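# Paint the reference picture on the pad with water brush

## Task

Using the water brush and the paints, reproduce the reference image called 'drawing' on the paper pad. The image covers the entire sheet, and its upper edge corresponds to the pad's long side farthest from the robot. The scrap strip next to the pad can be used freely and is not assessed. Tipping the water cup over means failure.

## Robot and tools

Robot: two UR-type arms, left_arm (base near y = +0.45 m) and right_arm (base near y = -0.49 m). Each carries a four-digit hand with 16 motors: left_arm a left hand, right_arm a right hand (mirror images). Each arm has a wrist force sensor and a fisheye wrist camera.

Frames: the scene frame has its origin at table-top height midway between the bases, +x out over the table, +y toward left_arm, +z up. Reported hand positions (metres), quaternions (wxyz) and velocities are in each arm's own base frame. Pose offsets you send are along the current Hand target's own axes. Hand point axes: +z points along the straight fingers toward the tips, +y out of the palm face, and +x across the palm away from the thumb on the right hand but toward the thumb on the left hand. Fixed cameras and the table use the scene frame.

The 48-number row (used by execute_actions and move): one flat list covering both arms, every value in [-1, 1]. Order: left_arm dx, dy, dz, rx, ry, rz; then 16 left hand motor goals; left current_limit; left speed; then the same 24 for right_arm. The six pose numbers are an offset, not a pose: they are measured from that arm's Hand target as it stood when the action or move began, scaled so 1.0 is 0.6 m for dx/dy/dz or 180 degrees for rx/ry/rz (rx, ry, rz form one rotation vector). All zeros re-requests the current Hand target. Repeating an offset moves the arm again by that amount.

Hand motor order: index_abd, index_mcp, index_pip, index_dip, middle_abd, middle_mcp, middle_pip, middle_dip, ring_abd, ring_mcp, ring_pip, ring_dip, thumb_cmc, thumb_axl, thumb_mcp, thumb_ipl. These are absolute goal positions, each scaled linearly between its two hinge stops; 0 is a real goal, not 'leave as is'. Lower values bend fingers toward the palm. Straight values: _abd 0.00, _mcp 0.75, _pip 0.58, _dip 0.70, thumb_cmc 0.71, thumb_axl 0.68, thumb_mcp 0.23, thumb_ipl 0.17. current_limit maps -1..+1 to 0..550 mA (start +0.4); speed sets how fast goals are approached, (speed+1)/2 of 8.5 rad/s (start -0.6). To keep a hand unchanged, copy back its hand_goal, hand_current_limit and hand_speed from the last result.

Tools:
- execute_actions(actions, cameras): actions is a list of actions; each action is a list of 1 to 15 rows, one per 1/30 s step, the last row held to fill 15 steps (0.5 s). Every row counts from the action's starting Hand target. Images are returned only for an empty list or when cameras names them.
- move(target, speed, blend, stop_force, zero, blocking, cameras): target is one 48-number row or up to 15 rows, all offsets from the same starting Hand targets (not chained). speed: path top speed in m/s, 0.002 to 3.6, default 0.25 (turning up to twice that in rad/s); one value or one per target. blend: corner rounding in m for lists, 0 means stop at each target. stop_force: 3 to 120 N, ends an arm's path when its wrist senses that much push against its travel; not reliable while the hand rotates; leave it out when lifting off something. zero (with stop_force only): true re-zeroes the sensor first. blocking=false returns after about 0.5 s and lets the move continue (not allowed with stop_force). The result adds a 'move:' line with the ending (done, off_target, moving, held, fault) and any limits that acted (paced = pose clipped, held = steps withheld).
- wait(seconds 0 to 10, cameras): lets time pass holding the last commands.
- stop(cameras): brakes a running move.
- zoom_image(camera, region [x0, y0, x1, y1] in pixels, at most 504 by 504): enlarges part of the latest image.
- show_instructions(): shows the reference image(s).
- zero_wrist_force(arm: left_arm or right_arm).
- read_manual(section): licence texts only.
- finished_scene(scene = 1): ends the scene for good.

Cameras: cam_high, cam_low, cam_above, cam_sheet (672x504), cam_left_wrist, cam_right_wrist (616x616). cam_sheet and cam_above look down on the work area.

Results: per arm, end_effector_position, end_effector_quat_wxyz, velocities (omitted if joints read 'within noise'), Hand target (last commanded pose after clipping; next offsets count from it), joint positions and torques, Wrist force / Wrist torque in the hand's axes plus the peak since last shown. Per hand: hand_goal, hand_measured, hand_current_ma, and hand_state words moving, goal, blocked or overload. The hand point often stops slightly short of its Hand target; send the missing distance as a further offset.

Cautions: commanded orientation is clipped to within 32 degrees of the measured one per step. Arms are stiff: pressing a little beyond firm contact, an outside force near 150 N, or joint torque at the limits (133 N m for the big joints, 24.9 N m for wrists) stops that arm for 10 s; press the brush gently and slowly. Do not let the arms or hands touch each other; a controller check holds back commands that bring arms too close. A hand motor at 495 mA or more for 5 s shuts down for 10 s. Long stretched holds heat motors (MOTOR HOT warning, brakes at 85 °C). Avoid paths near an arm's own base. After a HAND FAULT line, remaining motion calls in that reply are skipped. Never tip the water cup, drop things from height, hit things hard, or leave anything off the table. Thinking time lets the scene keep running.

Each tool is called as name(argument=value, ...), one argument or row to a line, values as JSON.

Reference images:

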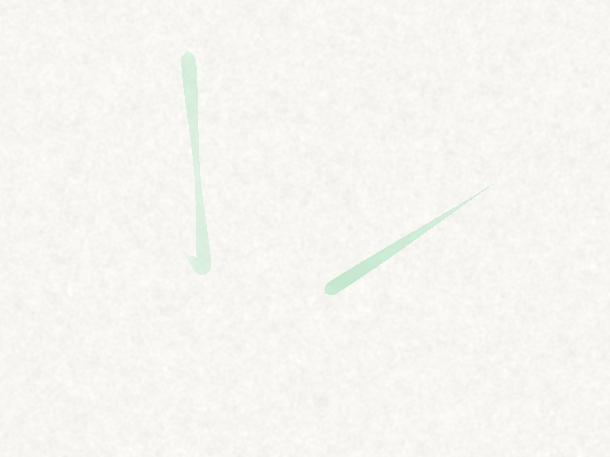

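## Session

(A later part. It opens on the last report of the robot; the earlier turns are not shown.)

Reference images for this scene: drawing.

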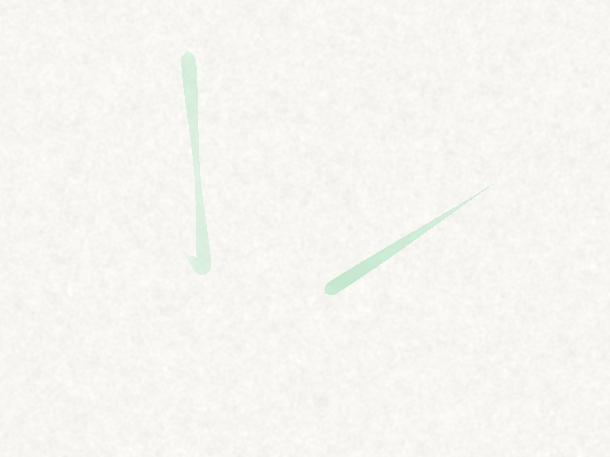

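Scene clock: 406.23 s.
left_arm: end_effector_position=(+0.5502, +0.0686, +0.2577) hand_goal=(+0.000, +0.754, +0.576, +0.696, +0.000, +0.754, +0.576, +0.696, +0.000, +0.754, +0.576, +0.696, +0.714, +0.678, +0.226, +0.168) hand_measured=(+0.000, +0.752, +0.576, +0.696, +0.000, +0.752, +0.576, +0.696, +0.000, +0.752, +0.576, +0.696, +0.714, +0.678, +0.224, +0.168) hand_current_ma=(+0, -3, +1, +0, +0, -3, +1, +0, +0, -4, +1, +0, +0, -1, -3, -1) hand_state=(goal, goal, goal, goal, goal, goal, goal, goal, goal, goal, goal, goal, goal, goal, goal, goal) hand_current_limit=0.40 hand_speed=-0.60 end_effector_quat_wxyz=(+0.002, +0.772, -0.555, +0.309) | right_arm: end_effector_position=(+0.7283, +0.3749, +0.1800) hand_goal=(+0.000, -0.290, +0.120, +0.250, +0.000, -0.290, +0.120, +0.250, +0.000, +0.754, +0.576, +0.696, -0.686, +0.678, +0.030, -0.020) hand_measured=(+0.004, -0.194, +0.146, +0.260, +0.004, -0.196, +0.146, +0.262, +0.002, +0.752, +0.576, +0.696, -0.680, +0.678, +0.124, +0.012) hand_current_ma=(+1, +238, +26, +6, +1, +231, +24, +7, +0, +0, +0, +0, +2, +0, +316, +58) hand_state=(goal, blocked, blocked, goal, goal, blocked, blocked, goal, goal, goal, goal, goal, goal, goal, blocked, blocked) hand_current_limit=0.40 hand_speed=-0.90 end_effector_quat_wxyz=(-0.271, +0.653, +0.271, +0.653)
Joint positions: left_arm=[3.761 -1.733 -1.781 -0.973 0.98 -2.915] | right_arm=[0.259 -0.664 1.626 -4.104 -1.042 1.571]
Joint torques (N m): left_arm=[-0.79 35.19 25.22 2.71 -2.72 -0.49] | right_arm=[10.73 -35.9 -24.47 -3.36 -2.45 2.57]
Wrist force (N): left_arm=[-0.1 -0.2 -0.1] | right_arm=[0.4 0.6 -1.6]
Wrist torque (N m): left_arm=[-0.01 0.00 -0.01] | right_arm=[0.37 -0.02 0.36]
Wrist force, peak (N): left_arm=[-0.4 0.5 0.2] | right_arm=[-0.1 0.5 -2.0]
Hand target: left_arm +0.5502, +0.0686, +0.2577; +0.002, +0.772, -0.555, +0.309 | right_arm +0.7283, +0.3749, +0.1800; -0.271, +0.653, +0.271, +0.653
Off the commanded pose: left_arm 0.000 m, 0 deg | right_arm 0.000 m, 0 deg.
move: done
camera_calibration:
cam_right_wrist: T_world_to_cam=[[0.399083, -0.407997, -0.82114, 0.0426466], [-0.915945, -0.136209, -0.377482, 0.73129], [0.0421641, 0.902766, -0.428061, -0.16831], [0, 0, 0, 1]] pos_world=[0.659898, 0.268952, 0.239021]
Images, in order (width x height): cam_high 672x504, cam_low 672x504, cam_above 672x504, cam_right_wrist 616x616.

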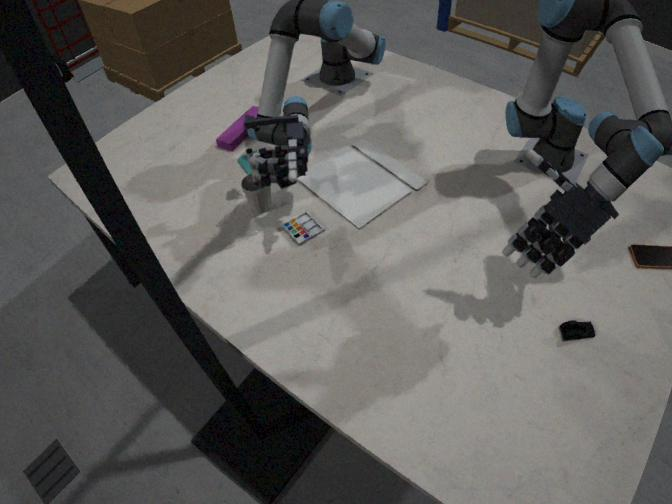

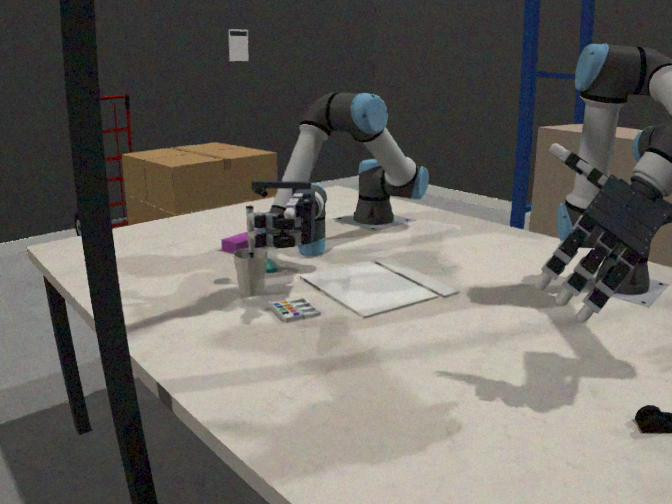

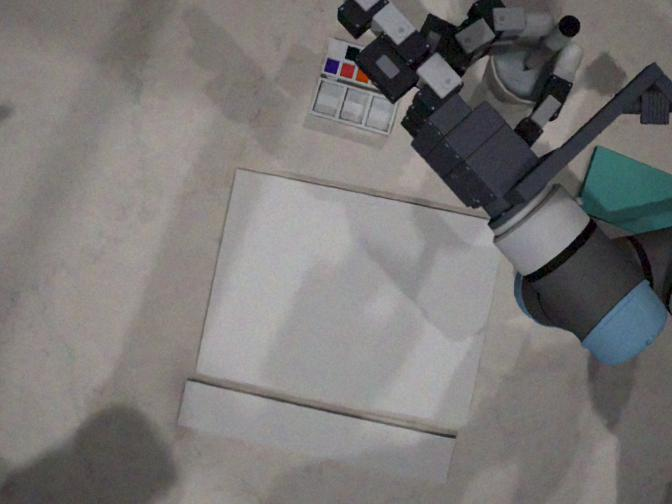

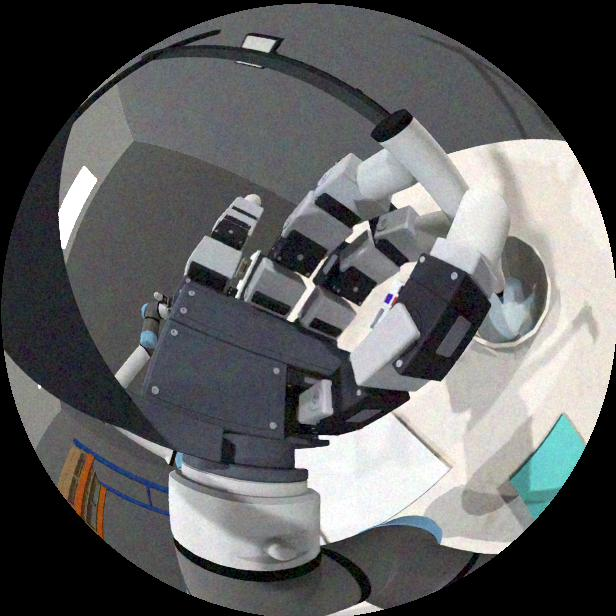

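move(
  target=[0,0,0,0,0,0,0,0.754,0.576,0.696,0,0.754,0.576,0.696,0,0.754,0.576,0.696,0.714,0.678,0.226,0.168,0.4,-0.6,-0.025,0,0,0,0,0,0,-0.29,0.12,0.25,0,-0.29,0.12,0.25,0,0.754,0.576,0.696,-0.686,0.678,0.03,-0.02,0.4,-0.9],
  speed=0.04,
  stop_force=4,
  cameras=["cam_low","cam_high","cam_right_wrist"],
)

zoom_image(
  camera="cam_right_wrist",
  region=[416, 200, 616, 400],
)

zoom_image(
  camera="cam_low",
  region=[200, 190, 320, 310],
)

zoom_image(
  camera="cam_high",
  region=[210, 110, 330, 230],
)

Scene clock: 432.67 s.
left_arm: end_effector_position=(+0.5502, +0.0686, +0.2577) hand_goal=(+0.000, +0.754, +0.576, +0.696, +0.000, +0.754, +0.576, +0.696, +0.000, +0.754, +0.576, +0.696, +0.714, +0.678, +0.226, +0.168) hand_measured=(+0.000, +0.752, +0.576, +0.696, +0.000, +0.752, +0.576, +0.696, +0.000, +0.752, +0.576, +0.696, +0.714, +0.678, +0.224, +0.168) hand_current_ma=(+0, -3, +1, +0, +0, -3, +1, +0, +0, -4, +1, +0, +0, -1, -3, -1) hand_state=(goal, goal, goal, goal, goal, goal, goal, goal, goal, goal, goal, goal, goal, goal, goal, goal) hand_current_limit=0.40 hand_speed=-0.60 end_effector_quat_wxyz=(+0.002, +0.772, -0.555, +0.309) | right_arm: end_effector_position=(+0.7283, +0.3749, +0.1650) hand_goal=(+0.000, -0.290, +0.120, +0.250, +0.000, -0.290, +0.120, +0.250, +0.000, +0.754, +0.576, +0.696, -0.686, +0.678, +0.030, -0.020) hand_measured=(+0.004, -0.194, +0.146, +0.260, +0.004, -0.196, +0.146, +0.262, +0.002, +0.752, +0.576, +0.696, -0.680, +0.678, +0.124, +0.012) hand_current_ma=(+1, +238, +26, +6, +1, +231, +24, +7, +0, +0, +0, +0, +2, +0, +316, +58) hand_state=(goal, blocked, blocked, goal, goal, blocked, blocked, goal, goal, goal, goal, goal, goal, goal, blocked, blocked) hand_current_limit=0.40 hand_speed=-0.90 end_effector_quat_wxyz=(-0.271, +0.653, +0.271, +0.653)
Joint positions: left_arm=[3.761 -1.733 -1.781 -0.973 0.98 -2.915] | right_arm=[0.259 -0.635 1.62 -4.127 -1.042 1.571]
Joint torques (N m): left_arm=[-0.58 34.88 26.18 2.8 -3.08 -0.55] | right_arm=[10.56 -36.35 -24.31 -3.36 -2.49 1.36]
Wrist force (N): left_arm=[-0.3 0.1 0.2] | right_arm=[0.7 0.1 -1.7]
Wrist torque (N m): left_arm=[-0.01 0.04 -0.02] | right_arm=[0.30 -0.07 0.37]
Wrist force, peak (N): left_arm=[-0.7 0.3 -0.1] | right_arm=[0.8 -0.1 -2.1]
Hand target: left_arm +0.5502, +0.0686, +0.2577; +0.002, +0.772, -0.555, +0.309 | right_arm +0.7283, +0.3749, +0.1650; -0.271, +0.653, +0.271, +0.653
Off the commanded pose: left_arm 0.000 m, 0 deg | right_arm 0.000 m, 0 deg.
move: done
camera_calibration:
cam_right_wrist: T_world_to_cam=[[0.399083, -0.407997, -0.82114, 0.0303295], [-0.915945, -0.136209, -0.377482, 0.725628], [0.0421641, 0.902766, -0.428061, -0.174731], [0, 0, 0, 1]] pos_world=[0.659898, 0.268952, 0.224021]
Images, in order (width x height): cam_high 672x504, cam_low 672x504, cam_right_wrist 616x616.

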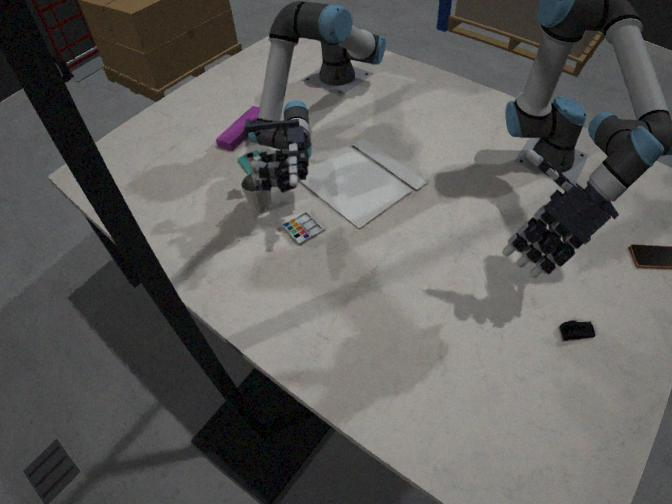

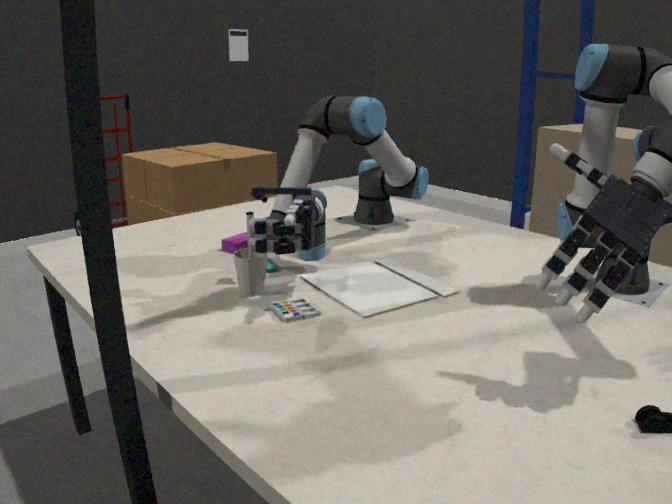

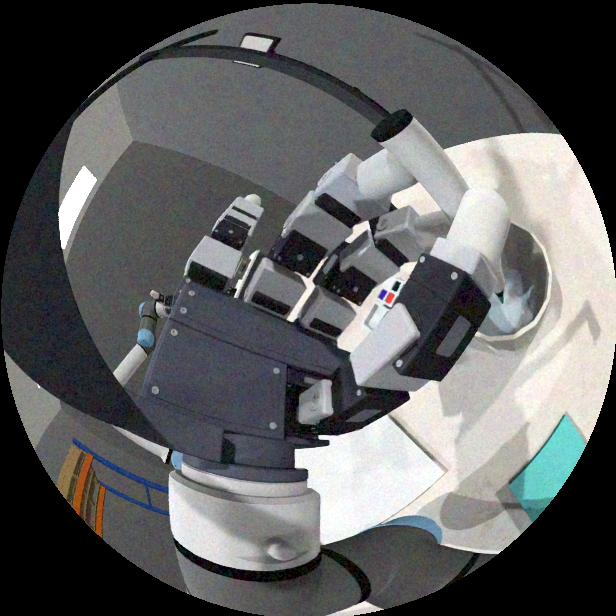

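Scaled by 2.520 from the camera's 616x616 image, which has a finer 880x880 frame.

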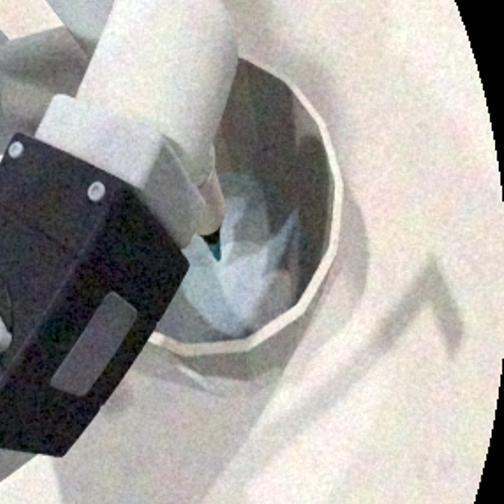

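Scaled by 4.200.

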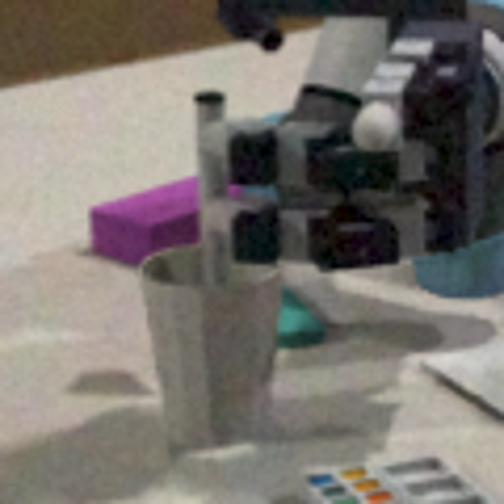

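Scaled by 4.200.

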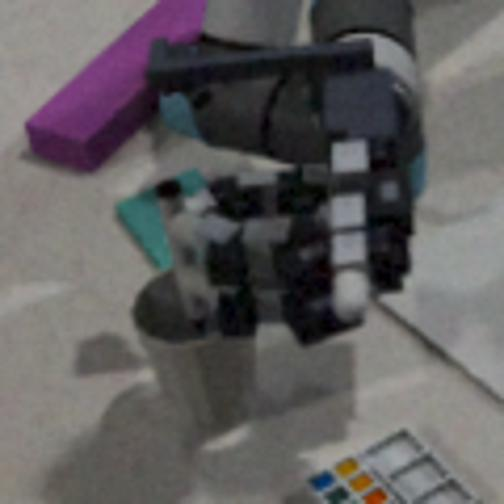

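move(
  target=[0,0,0,0,0,0,0,0.754,0.576,0.696,0,0.754,0.576,0.696,0,0.754,0.576,0.696,0.714,0.678,0.226,0.168,0.4,-0.6,-0.025,0,0,0,0,0,0,-0.29,0.12,0.25,0,-0.29,0.12,0.25,0,0.754,0.576,0.696,-0.686,0.678,0.03,-0.02,0.4,-0.9],
  speed=0.03,
  stop_force=4,
  cameras=["cam_low","cam_high","cam_right_wrist"],
)

zoom_image(
  camera="cam_right_wrist",
  region=[456, 240, 556, 340],
)

zoom_image(
  camera="cam_low",
  region=[200, 190, 320, 310],
)

Scene clock: 439.17 s.
left_arm: end_effector_position=(+0.5502, +0.0686, +0.2577) hand_goal=(+0.000, +0.754, +0.576, +0.696, +0.000, +0.754, +0.576, +0.696, +0.000, +0.754, +0.576, +0.696, +0.714, +0.678, +0.226, +0.168) hand_measured=(+0.000, +0.752, +0.576, +0.696, +0.000, +0.752, +0.576, +0.696, +0.000, +0.752, +0.576, +0.696, +0.714, +0.678, +0.224, +0.168) hand_current_ma=(+0, -3, +1, +0, +0, -3, +1, +0, +0, -4, +1, +0, +0, -1, -3, -1) hand_state=(goal, goal, goal, goal, goal, goal, goal, goal, goal, goal, goal, goal, goal, goal, goal, goal) hand_current_limit=0.40 hand_speed=-0.60 end_effector_quat_wxyz=(+0.002, +0.772, -0.555, +0.309) | right_arm: end_effector_position=(+0.7283, +0.3750, +0.1500) hand_goal=(+0.000, -0.290, +0.120, +0.250, +0.000, -0.290, +0.120, +0.250, +0.000, +0.754, +0.576, +0.696, -0.686, +0.678, +0.030, -0.020) hand_measured=(+0.004, -0.194, +0.146, +0.260, +0.004, -0.196, +0.146, +0.262, +0.002, +0.752, +0.576, +0.696, -0.680, +0.678, +0.124, +0.012) hand_current_ma=(+1, +238, +26, +6, +1, +231, +24, +7, +0, +0, +0, +0, +2, +0, +316, +58) hand_state=(goal, blocked, blocked, goal, goal, blocked, blocked, goal, goal, goal, goal, goal, goal, goal, blocked, blocked) hand_current_limit=0.40 hand_speed=-0.90 end_effector_quat_wxyz=(-0.271, +0.653, +0.271, +0.653)
Joint positions: left_arm=[3.761 -1.733 -1.781 -0.973 0.98 -2.915] | right_arm=[0.259 -0.605 1.612 -4.15 -1.042 1.571]
Joint torques (N m): left_arm=[-0.26 34.9 26.1 2.87 -3.1 -0.79] | right_arm=[10.58 -36.92 -23.48 -3.43 -2.58 0.2]
Wrist force (N): left_arm=[-0.4 0.2 0.3] | right_arm=[0.8 0.4 -1.3]
Wrist torque (N m): left_arm=[-0.01 0.05 -0.03] | right_arm=[0.30 -0.09 0.39]
Wrist force, peak (N): left_arm=[-0.6 0.4 0.3] | right_arm=[0.7 0.7 -1.8]
Hand target: left_arm +0.5502, +0.0686, +0.2577; +0.002, +0.772, -0.555, +0.309 | right_arm +0.7283, +0.3750, +0.1500; -0.271, +0.653, +0.271, +0.653
Off the commanded pose: left_arm 0.000 m, 0 deg | right_arm 0.000 m, 0 deg.
move: done
camera_calibration:
cam_right_wrist: T_world_to_cam=[[0.399083, -0.407997, -0.82114, 0.0179725], [-0.915945, -0.136209, -0.377482, 0.720057], [0.0421641, 0.902766, -0.428061, -0.181156], [0, 0, 0, 1]] pos_world=[0.659998, 0.268952, 0.209021]
Images, in order (width x height): cam_high 672x504, cam_low 672x504, cam_right_wrist 616x616.

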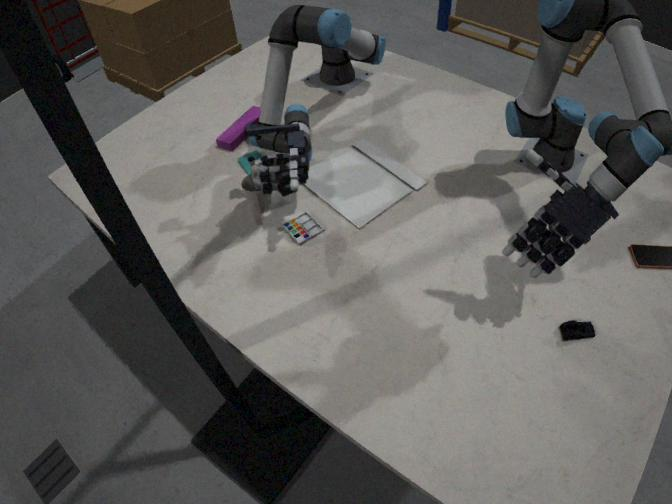

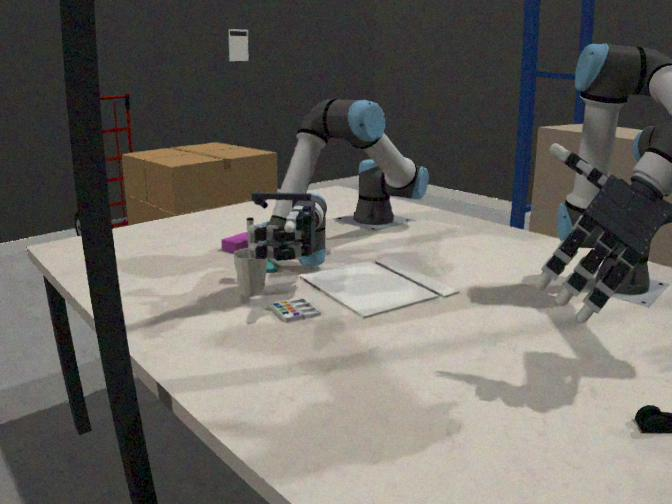

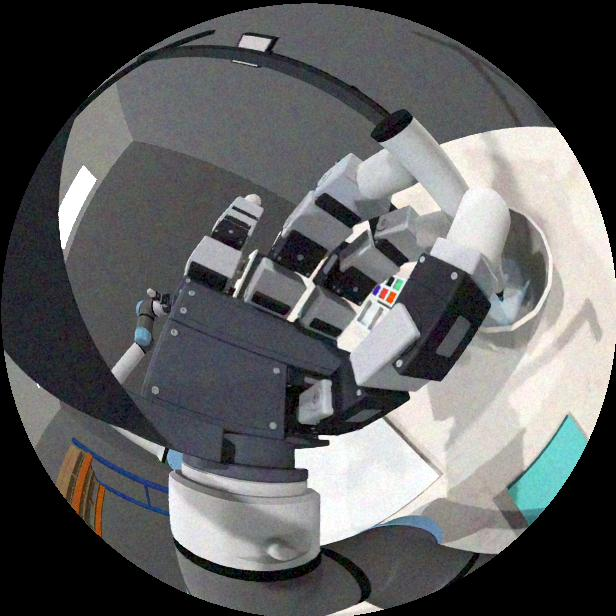

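Scaled by 5.040 from the camera's 616x616 image, which has a finer 880x880 frame.

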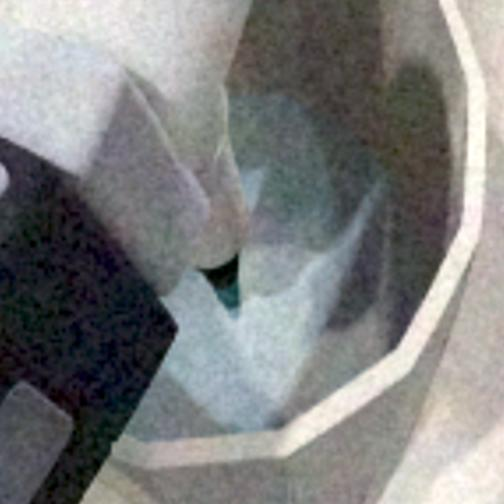

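Scaled by 4.200.

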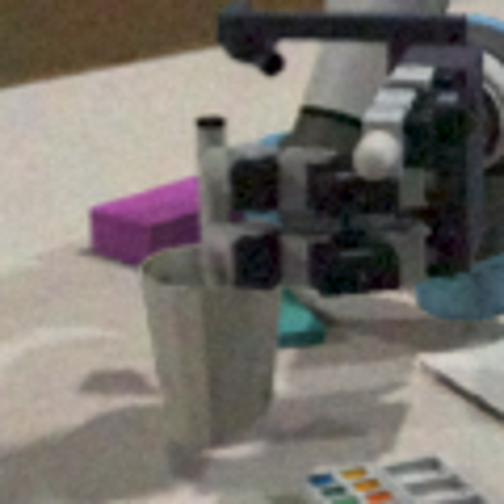

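move(
  target=[0,0,0,0,0,0,0,0.754,0.576,0.696,0,0.754,0.576,0.696,0,0.754,0.576,0.696,0.714,0.678,0.226,0.168,0.4,-0.6,-0.0067,0,0,0,0,0,0,-0.29,0.12,0.25,0,-0.29,0.12,0.25,0,0.754,0.576,0.696,-0.686,0.678,0.03,-0.02,0.4,-0.9],
  speed=0.02,
  stop_force=3,
  cameras=["cam_right_wrist"],
)

zoom_image(
  camera="cam_right_wrist",
  region=[456, 240, 556, 340],
)

move(
  target=[0,0,0,0,0,0,0,0.754,0.576,0.696,0,0.754,0.576,0.696,0,0.754,0.576,0.696,0.714,0.678,0.226,0.168,0.4,-0.6,0.1733,0,0,0,0,0,0,-0.29,0.12,0.25,0,-0.29,0.12,0.25,0,0.754,0.576,0.696,-0.686,0.678,0.03,-0.02,0.4,-0.9],
  speed=0.08,
  cameras=["cam_low","cam_right_wrist"],
)

zoom_image(
  camera="cam_right_wrist",
  region=[456, 240, 556, 340],
)

Scene clock: 448.00 s.
left_arm: end_effector_position=(+0.5502, +0.0686, +0.2577) hand_goal=(+0.000, +0.754, +0.576, +0.696, +0.000, +0.754, +0.576, +0.696, +0.000, +0.754, +0.576, +0.696, +0.714, +0.678, +0.226, +0.168) hand_measured=(+0.000, +0.752, +0.576, +0.696, +0.000, +0.752, +0.576, +0.696, +0.000, +0.752, +0.576, +0.696, +0.714, +0.678, +0.224, +0.168) hand_current_ma=(+0, -3, +1, +0, +0, -3, +1, +0, +0, -4, +1, +0, +0, -1, -3, -1) hand_state=(goal, goal, goal, goal, goal, goal, goal, goal, goal, goal, goal, goal, goal, goal, goal, goal) hand_current_limit=0.40 hand_speed=-0.60 end_effector_quat_wxyz=(+0.002, +0.772, -0.555, +0.309) | right_arm: end_effector_position=(+0.7283, +0.3750, +0.1460) hand_goal=(+0.000, -0.290, +0.120, +0.250, +0.000, -0.290, +0.120, +0.250, +0.000, +0.754, +0.576, +0.696, -0.686, +0.678, +0.030, -0.020) hand_measured=(+0.004, -0.194, +0.146, +0.260, +0.004, -0.196, +0.146, +0.262, +0.002, +0.752, +0.576, +0.696, -0.680, +0.678, +0.124, +0.012) hand_current_ma=(+1, +238, +26, +6, +1, +231, +24, +7, +0, +0, +0, +0, +2, +0, +316, +58) hand_state=(goal, blocked, blocked, goal, goal, blocked, blocked, goal, goal, goal, goal, goal, goal, goal, blocked, blocked) hand_current_limit=0.40 hand_speed=-0.90 end_effector_quat_wxyz=(-0.271, +0.653, +0.271, +0.653)
Joint positions: left_arm=[3.761 -1.733 -1.781 -0.973 0.98 -2.915] | right_arm=[0.259 -0.597 1.61 -4.155 -1.042 1.571]
Joint torques (N m): left_arm=[0.14 35.09 26.41 2.54 -3.12 -0.77] | right_arm=[10.66 -36.53 -23.58 -3.33 -2.44 0.08]
Wrist force (N): left_arm=[-0.4 0.2 0.5] | right_arm=[0.7 0.2 -1.6]
Wrist torque (N m): left_arm=[-0.03 0.06 -0.04] | right_arm=[0.29 -0.08 0.37]
Wrist force, peak (N): left_arm=[-0.6 0.5 0.0] | right_arm=[0.7 0.2 -2.0]
Hand target: left_arm +0.5502, +0.0686, +0.2577; +0.002, +0.772, -0.555, +0.309 | right_arm +0.7283, +0.3750, +0.1460; -0.271, +0.653, +0.271, +0.653
Off the commanded pose: left_arm 0.000 m, 0 deg | right_arm 0.000 m, 0 deg.
move: done
camera_calibration:
cam_right_wrist: T_world_to_cam=[[0.399083, -0.407997, -0.82114, 0.014688], [-0.915945, -0.136209, -0.377482, 0.718547], [0.0421641, 0.902766, -0.428061, -0.182868], [0, 0, 0, 1]] pos_world=[0.659998, 0.268952, 0.205021]
Images, in order (width x height): cam_right_wrist 616x616.

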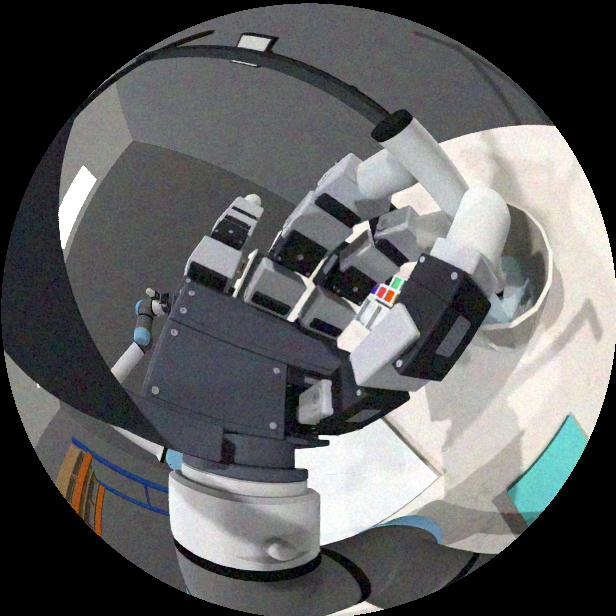

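Scaled by 5.040 from the camera's 616x616 image, which has a finer 880x880 frame.

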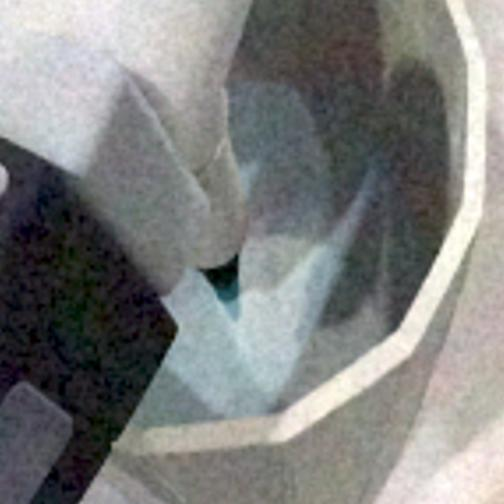

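Scene clock: 449.73 s.
left_arm: end_effector_position=(+0.5502, +0.0686, +0.2577) hand_goal=(+0.000, +0.754, +0.576, +0.696, +0.000, +0.754, +0.576, +0.696, +0.000, +0.754, +0.576, +0.696, +0.714, +0.678, +0.226, +0.168) hand_measured=(+0.000, +0.752, +0.576, +0.696, +0.000, +0.752, +0.576, +0.696, +0.000, +0.752, +0.576, +0.696, +0.714, +0.678, +0.224, +0.168) hand_current_ma=(+0, -3, +1, +0, +0, -3, +1, +0, +0, -4, +1, +0, +0, -1, -3, -1) hand_state=(goal, goal, goal, goal, goal, goal, goal, goal, goal, goal, goal, goal, goal, goal, goal, goal) hand_current_limit=0.40 hand_speed=-0.60 end_effector_quat_wxyz=(+0.002, +0.772, -0.555, +0.309) | right_arm: end_effector_position=(+0.7282, +0.3749, +0.2499) hand_goal=(+0.000, -0.290, +0.120, +0.250, +0.000, -0.290, +0.120, +0.250, +0.000, +0.754, +0.576, +0.696, -0.686, +0.678, +0.030, -0.020) hand_measured=(+0.004, -0.194, +0.146, +0.260, +0.004, -0.196, +0.146, +0.262, +0.002, +0.752, +0.576, +0.696, -0.680, +0.678, +0.124, +0.012) hand_current_ma=(+1, +238, +26, +6, +1, +231, +24, +7, +0, +0, +0, +0, +2, +0, +316, +58) hand_state=(goal, blocked, blocked, goal, goal, blocked, blocked, goal, goal, goal, goal, goal, goal, goal, blocked, blocked) hand_current_limit=0.40 hand_speed=-0.90 end_effector_quat_wxyz=(-0.271, +0.653, +0.271, +0.653)
Joint positions: left_arm=[3.761 -1.733 -1.781 -0.973 0.98 -2.915] | right_arm=[0.259 -0.794 1.637 -3.985 -1.042 1.571]
Joint torques (N m): left_arm=[1.24 35.95 26.83 2.91 -2.96 -0.78] | right_arm=[-1.79 -59.66 -26.48 -0.01 0.7 -1.74]
Wrist force (N): left_arm=[-0.2 0.2 0.2] | right_arm=[0.7 0.1 -1.5]
Wrist torque (N m): left_arm=[0.00 0.03 -0.02] | right_arm=[0.28 -0.08 0.35]
Wrist force, peak (N): left_arm=[-0.3 -0.3 0.6] | right_arm=[0.6 0.1 -2.0]
Hand target: left_arm +0.5502, +0.0686, +0.2577; +0.002, +0.772, -0.555, +0.309 | right_arm +0.7282, +0.3749, +0.2500; -0.271, +0.653, +0.271, +0.653
Off the commanded pose: left_arm 0.000 m, 0 deg | right_arm 0.000 m, 0 deg.
move: done
camera_calibration:
cam_right_wrist: T_world_to_cam=[[0.398976, -0.407904, -0.821239, 0.100039], [-0.915996, -0.136208, -0.377357, 0.757633], [0.0420663, 0.902808, -0.427982, -0.138402], [0, 0, 0, 1]] pos_world=[0.659898, 0.268953, 0.30882]
Images, in order (width x height): cam_low 672x504, cam_right_wrist 616x616.

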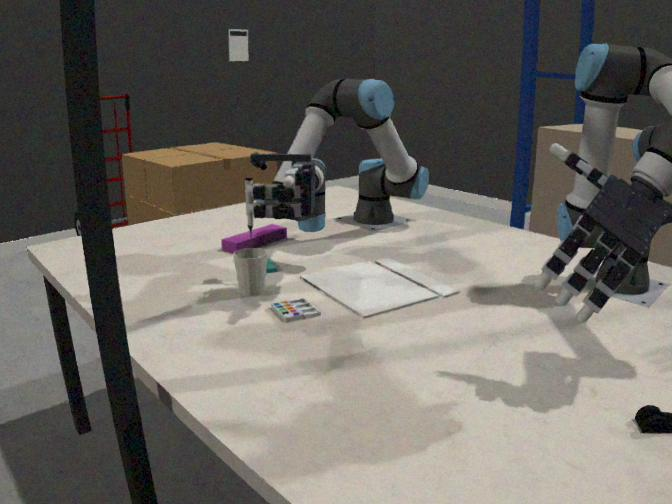

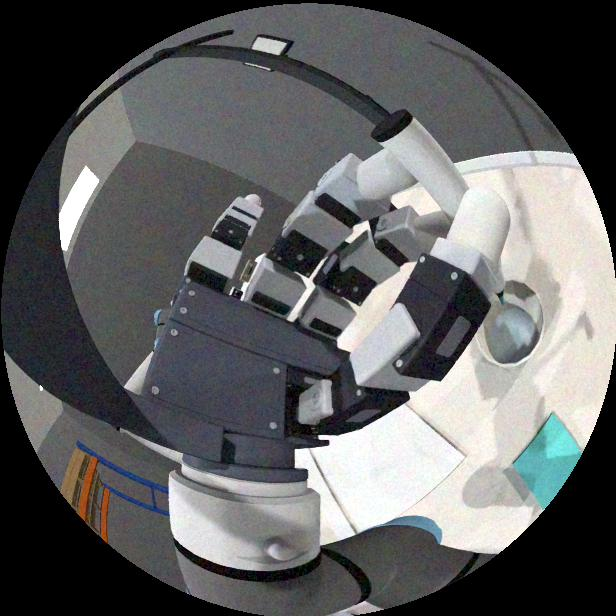

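Scaled by 5.040 from the camera's 616x616 image, which has a finer 880x880 frame.

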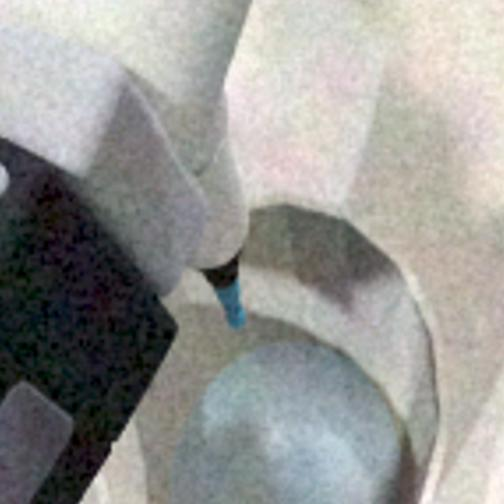

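move(
  target=[0,0,0,0,0,0,0,0.754,0.576,0.696,0,0.754,0.576,0.696,0,0.754,0.576,0.696,0.714,0.678,0.226,0.168,0.4,-0.6,-0.1,-0.1673,0.2097,0,0,0,0,-0.29,0.12,0.25,0,-0.29,0.12,0.25,0,0.754,0.576,0.696,-0.686,0.678,0.03,-0.02,0.4,-0.9],
  speed=0.15,
  cameras=["cam_low","cam_above","cam_right_wrist"],
)

zoom_image(
  camera="cam_right_wrist",
  region=[426, 220, 566, 360],
)

zoom_image(
  camera="cam_low",
  region=[240, 220, 360, 340],
)

Scene clock: 457.90 s.
left_arm: end_effector_position=(+0.5502, +0.0686, +0.2577) hand_goal=(+0.000, +0.754, +0.576, +0.696, +0.000, +0.754, +0.576, +0.696, +0.000, +0.754, +0.576, +0.696, +0.714, +0.678, +0.226, +0.168) hand_measured=(+0.000, +0.752, +0.576, +0.696, +0.000, +0.752, +0.576, +0.696, +0.000, +0.752, +0.576, +0.696, +0.714, +0.678, +0.224, +0.168) hand_current_ma=(+0, -3, +1, +0, +0, -3, +1, +0, +0, -4, +1, +0, +0, -1, -3, -1) hand_state=(goal, goal, goal, goal, goal, goal, goal, goal, goal, goal, goal, goal, goal, goal, goal, goal) hand_current_limit=0.40 hand_speed=-0.60 end_effector_quat_wxyz=(+0.002, +0.772, -0.555, +0.309) | right_arm: end_effector_position=(+0.7459, +0.5349, +0.1901) hand_goal=(+0.000, -0.290, +0.120, +0.250, +0.000, -0.290, +0.120, +0.250, +0.000, +0.754, +0.576, +0.696, -0.686, +0.678, +0.030, -0.020) hand_measured=(+0.004, -0.194, +0.146, +0.260, +0.004, -0.196, +0.146, +0.262, +0.002, +0.752, +0.576, +0.696, -0.680, +0.678, +0.124, +0.012) hand_current_ma=(+1, +238, +26, +6, +1, +230, +24, +7, +0, +0, +0, +0, +2, +0, +316, +58) hand_state=(goal, blocked, blocked, goal, goal, blocked, blocked, goal, goal, goal, goal, goal, goal, goal, blocked, blocked) hand_current_limit=0.40 hand_speed=-0.90 end_effector_quat_wxyz=(-0.271, +0.653, +0.271, +0.653)
Joint positions: left_arm=[3.761 -1.733 -1.781 -0.973 0.98 -2.915] | right_arm=[0.492 -0.512 1.23 -3.86 -1.275 1.571]
Joint torques (N m): left_arm=[-1.57 35.29 25.87 2.63 -3.15 -0.68] | right_arm=[10.84 -42.79 -29.99 -0.35 -2.45 -3.21]
Wrist force (N): left_arm=[-0.5 0.1 0.2] | right_arm=[0.1 0.2 -1.7]
Wrist torque (N m): left_arm=[-0.02 0.06 -0.04] | right_arm=[0.30 -0.02 0.33]
Wrist force, peak (N): left_arm=[-0.2 0.6 0.3] | right_arm=[1.7 1.2 -2.3]
Hand target: left_arm +0.5502, +0.0686, +0.2577; +0.002, +0.772, -0.555, +0.309 | right_arm +0.7459, +0.5349, +0.1900; -0.271, +0.653, +0.271, +0.653
Off the commanded pose: left_arm 0.000 m, 0 deg | right_arm 0.000 m, 0 deg.
move: done
camera_calibration:
cam_right_wrist: T_world_to_cam=[[0.399083, -0.407997, -0.82114, 0.109114], [-0.915945, -0.136209, -0.377482, 0.772979], [0.0421641, 0.902766, -0.428061, -0.309214], [0, 0, 0, 1]] pos_world=[0.677498, 0.428952, 0.249021]
Images, in order (width x height): cam_low 672x504, cam_above 672x504, cam_right_wrist 616x616.

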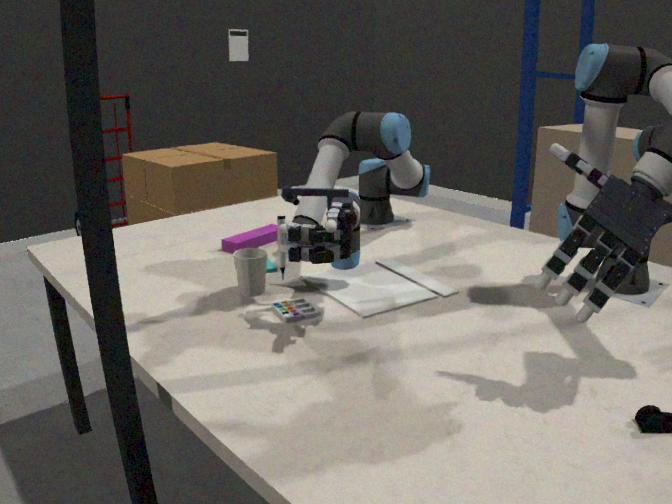

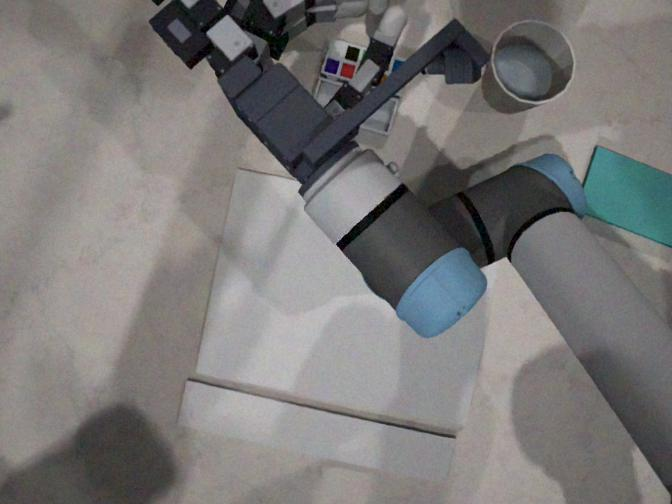

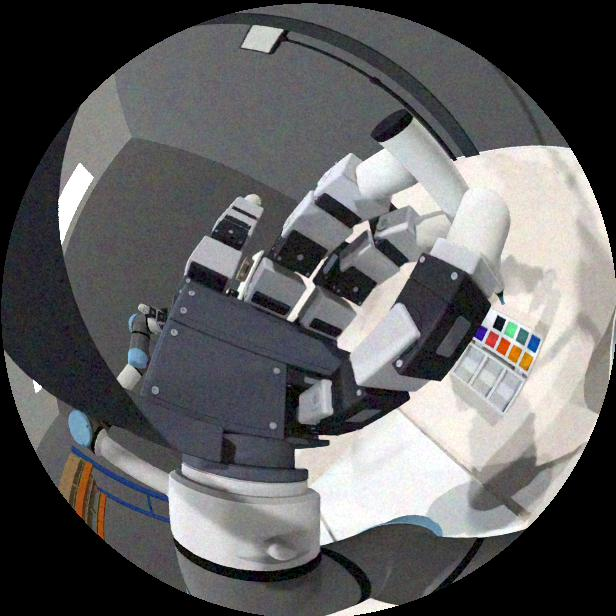

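Scaled by 3.600 from the camera's 616x616 image, which has a finer 880x880 frame.

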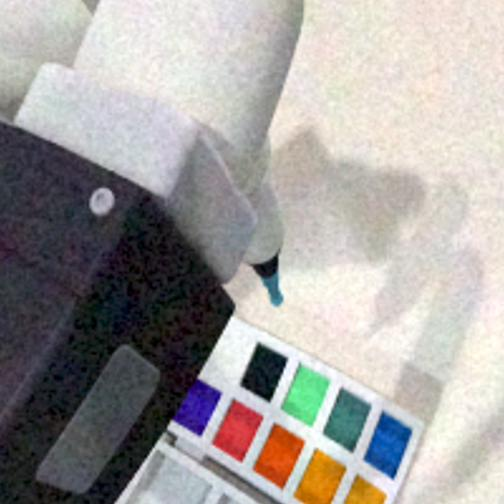

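Scaled by 4.200.

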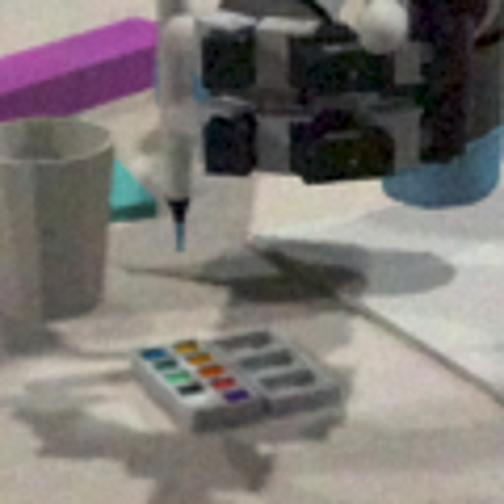

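move(
  target=[0,0,0,0,0,0,0,0.754,0.576,0.696,0,0.754,0.576,0.696,0,0.754,0.576,0.696,0.714,0.678,0.226,0.168,0.4,-0.6,-0.1,0.0038,-0.0019,0,0,0,0,-0.29,0.12,0.25,0,-0.29,0.12,0.25,0,0.754,0.576,0.696,-0.686,0.678,0.03,-0.02,0.4,-0.9],
  speed=0.08,
  stop_force=4,
  cameras=["cam_low","cam_right_wrist"],
)

zoom_image(
  camera="cam_right_wrist",
  region=[456, 250, 556, 350],
)

zoom_image(
  camera="cam_low",
  region=[250, 250, 350, 330],
)

Scene clock: 466.63 s.
left_arm: end_effector_position=(+0.5502, +0.0686, +0.2577) hand_goal=(+0.000, +0.754, +0.576, +0.696, +0.000, +0.754, +0.576, +0.696, +0.000, +0.754, +0.576, +0.696, +0.714, +0.678, +0.226, +0.168) hand_measured=(+0.000, +0.752, +0.576, +0.696, +0.000, +0.752, +0.576, +0.696, +0.000, +0.752, +0.576, +0.696, +0.714, +0.678, +0.224, +0.168) hand_current_ma=(+0, -3, +1, +0, +0, -3, +1, +0, +0, -4, +1, +0, +0, -1, -3, -1) hand_state=(goal, goal, goal, goal, goal, goal, goal, goal, goal, goal, goal, goal, goal, goal, goal, goal) hand_current_limit=0.40 hand_speed=-0.60 end_effector_quat_wxyz=(+0.002, +0.772, -0.555, +0.309) | right_arm: end_effector_position=(+0.7466, +0.5329, +0.1397) hand_goal=(+0.000, -0.290, +0.120, +0.250, +0.000, -0.290, +0.120, +0.250, +0.000, +0.754, +0.576, +0.696, -0.686, +0.678, +0.030, -0.020) hand_measured=(+0.006, -0.194, +0.146, +0.260, +0.006, -0.196, +0.146, +0.262, +0.004, +0.752, +0.576, +0.696, -0.680, +0.678, +0.124, +0.012) hand_current_ma=(+2, +235, +26, +6, +2, +225, +24, +7, +1, +0, +0, +0, +3, +0, +316, +60) hand_state=(goal, blocked, blocked, goal, goal, blocked, blocked, goal, goal, goal, goal, goal, goal, goal, blocked, blocked) hand_current_limit=0.40 hand_speed=-0.90 end_effector_quat_wxyz=(-0.271, +0.653, +0.271, +0.653)
Joint positions: left_arm=[3.761 -1.733 -1.781 -0.973 0.98 -2.915] | right_arm=[0.489 -0.428 1.21 -3.924 -1.272 1.571]
Joint torques (N m): left_arm=[-0.71 34.69 27.03 2.86 -3.31 -0.78] | right_arm=[-0.37 -56.71 -17.76 -2.09 0.08 -0.29]
Wrist force (N): left_arm=[0.0 0.1 0.5] | right_arm=[0.4 0.3 -1.1]
Wrist torque (N m): left_arm=[-0.04 0.01 0.00] | right_arm=[0.25 -0.08 0.36]
Wrist force, peak (N): left_arm=[-0.8 0.3 -0.1] | right_arm=[0.6 0.3 -1.8]
Hand target: left_arm +0.5502, +0.0686, +0.2577; +0.002, +0.772, -0.555, +0.309 | right_arm +0.7466, +0.5329, +0.1397; -0.271, +0.653, +0.271, +0.653 (not the last commanded pose)
Off the commanded pose: left_arm 0.000 m, 0 deg | right_arm 0.010 m, 0 deg.
FORCE FAULT: contact force on the right arm reached its limit, and that arm stopped. The contact can be on any part of that arm, not only on its tool. That arm's remaining commands of this call were not run. That arm is still stopped at the end of this call. That arm stays stopped for about 10 more seconds. Until then a move that you send moves the other arm only, and its call returns only when the move has ended. Once the stop has ended, the next robot result says so. If the stop ends while you think or write, that arm runs what you send next, counted from a new Hand target: where the arm stands when the stop ends. While its stop runs, that arm, its gripper or tool too, takes no new command. Until it ends, the stop uses up actions while you think or wait. An arm that is not stopped still takes commands.
move: fault (right_arm)
camera_calibration:
cam_right_wrist: T_world_to_cam=[[0.398586, -0.408334, -0.821214, 0.0671715], [-0.916175, -0.136402, -0.376853, 0.75446], [0.0418668, 0.902584, -0.428474, -0.328517], [0, 0, 0, 1]] pos_world=[0.678198, 0.426852, 0.198722]
Images, in order (width x height): cam_low 672x504, cam_right_wrist 616x616.

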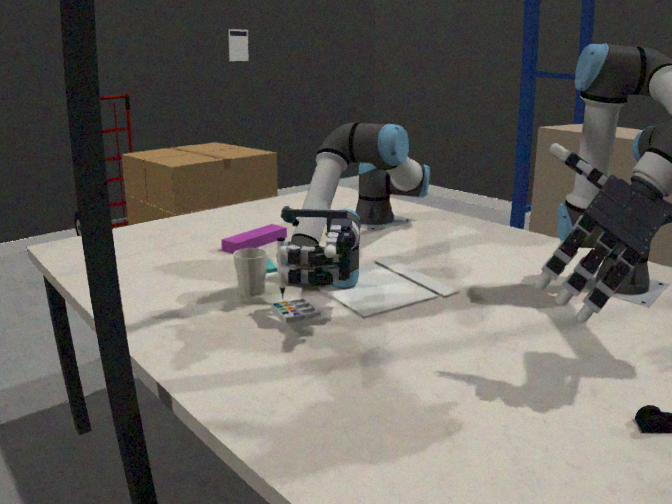

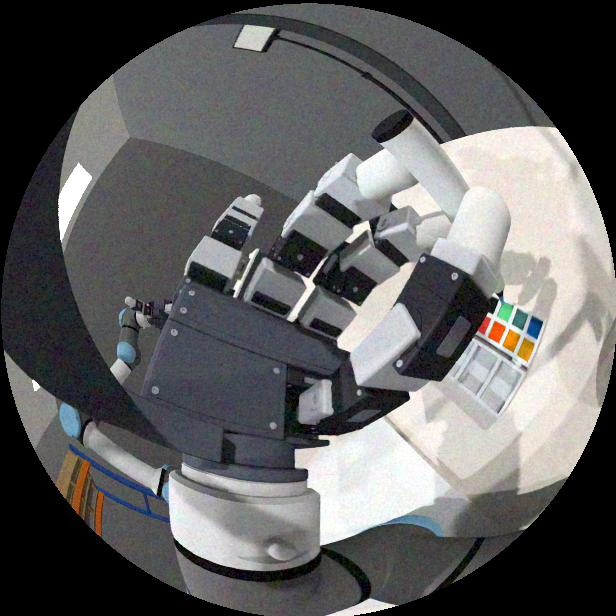

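Scaled by 5.040 from the camera's 616x616 image, which has a finer 880x880 frame.

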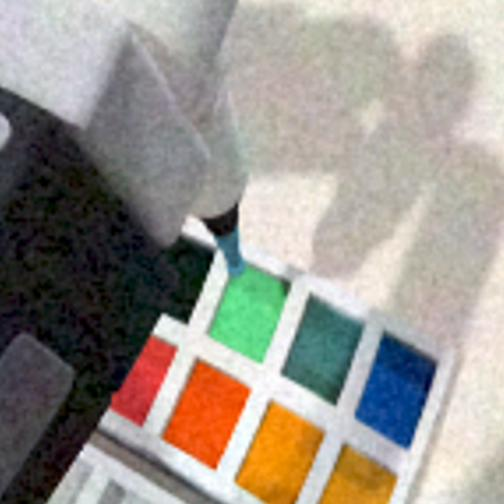

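Scaled by 5.040.

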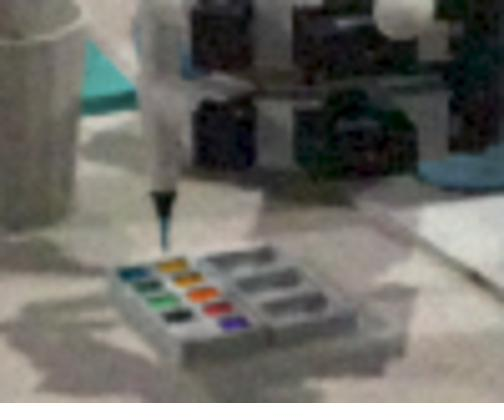

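wait(
  seconds=1,
  cameras=[],
)

Scene clock: 521.43 s.
left_arm: end_effector_position=(+0.5502, +0.0686, +0.2577) hand_goal=(+0.000, +0.754, +0.576, +0.696, +0.000, +0.754, +0.576, +0.696, +0.000, +0.754, +0.576, +0.696, +0.714, +0.678, +0.226, +0.168) hand_measured=(+0.000, +0.752, +0.576, +0.696, +0.000, +0.752, +0.576, +0.696, +0.000, +0.752, +0.576, +0.696, +0.714, +0.678, +0.224, +0.168) hand_current_ma=(+0, -3, +1, +0, +0, -3, +1, +0, +0, -4, +1, +0, +0, -1, -3, -1) hand_state=(goal, goal, goal, goal, goal, goal, goal, goal, goal, goal, goal, goal, goal, goal, goal, goal) hand_current_limit=0.40 hand_speed=-0.60 end_effector_quat_wxyz=(+0.002, +0.772, -0.555, +0.309) | right_arm: end_effector_position=(+0.7466, +0.5329, +0.1397) hand_goal=(+0.000, -0.290, +0.120, +0.250, +0.000, -0.290, +0.120, +0.250, +0.000, +0.754, +0.576, +0.696, -0.686, +0.678, +0.030, -0.020) hand_measured=(+0.006, -0.194, +0.146, +0.260, +0.006, -0.196, +0.146, +0.262, +0.004, +0.752, +0.576, +0.696, -0.680, +0.678, +0.124, +0.012) hand_current_ma=(+2, +235, +26, +6, +2, +225, +24, +7, +1, +0, +0, +0, +3, +0, +316, +60) hand_state=(goal, blocked, blocked, goal, goal, blocked, blocked, goal, goal, goal, goal, goal, goal, goal, blocked, blocked) hand_current_limit=0.40 hand_speed=-0.90 end_effector_quat_wxyz=(-0.271, +0.653, +0.271, +0.653)
Joint positions: left_arm=[3.761 -1.733 -1.781 -0.973 0.98 -2.915] | right_arm=[0.489 -0.428 1.21 -3.924 -1.272 1.571]
Joint torques (N m): left_arm=[-0.35 36.34 28.28 2.98 -3.02 -0.53] | right_arm=[-0.17 -57.17 -17.83 -1.82 0.15 -0.32]
Wrist force (N): left_arm=[0.0 0.1 0.2] | right_arm=[0.7 0.6 -1.3]
Wrist torque (N m): left_arm=[-0.01 0.00 0.00] | right_arm=[0.31 -0.10 0.39]
Wrist force, peak (N): left_arm=[-0.6 0.6 -0.2] | right_arm=[1.1 0.7 -1.7]
Hand target: left_arm +0.5502, +0.0686, +0.2577; +0.002, +0.772, -0.555, +0.309 | right_arm +0.7466, +0.5329, +0.1397; -0.271, +0.653, +0.271, +0.653 (not the last commanded pose)
Off the commanded pose: left_arm 0.000 m, 0 deg | right_arm 0.010 m, 0 deg.
FORCE FAULT, CONTINUED: the right arm's stop, for the force fault that an earlier result reported, is over. The rest of the stop counts as 19 of the actions that you can send in this scene. That arm's target is now where it stood when the stop ended, not its last command. That arm accepts commands again.
wait: 1.00 s; at rest from the start
No camera images: "cameras" was empty.


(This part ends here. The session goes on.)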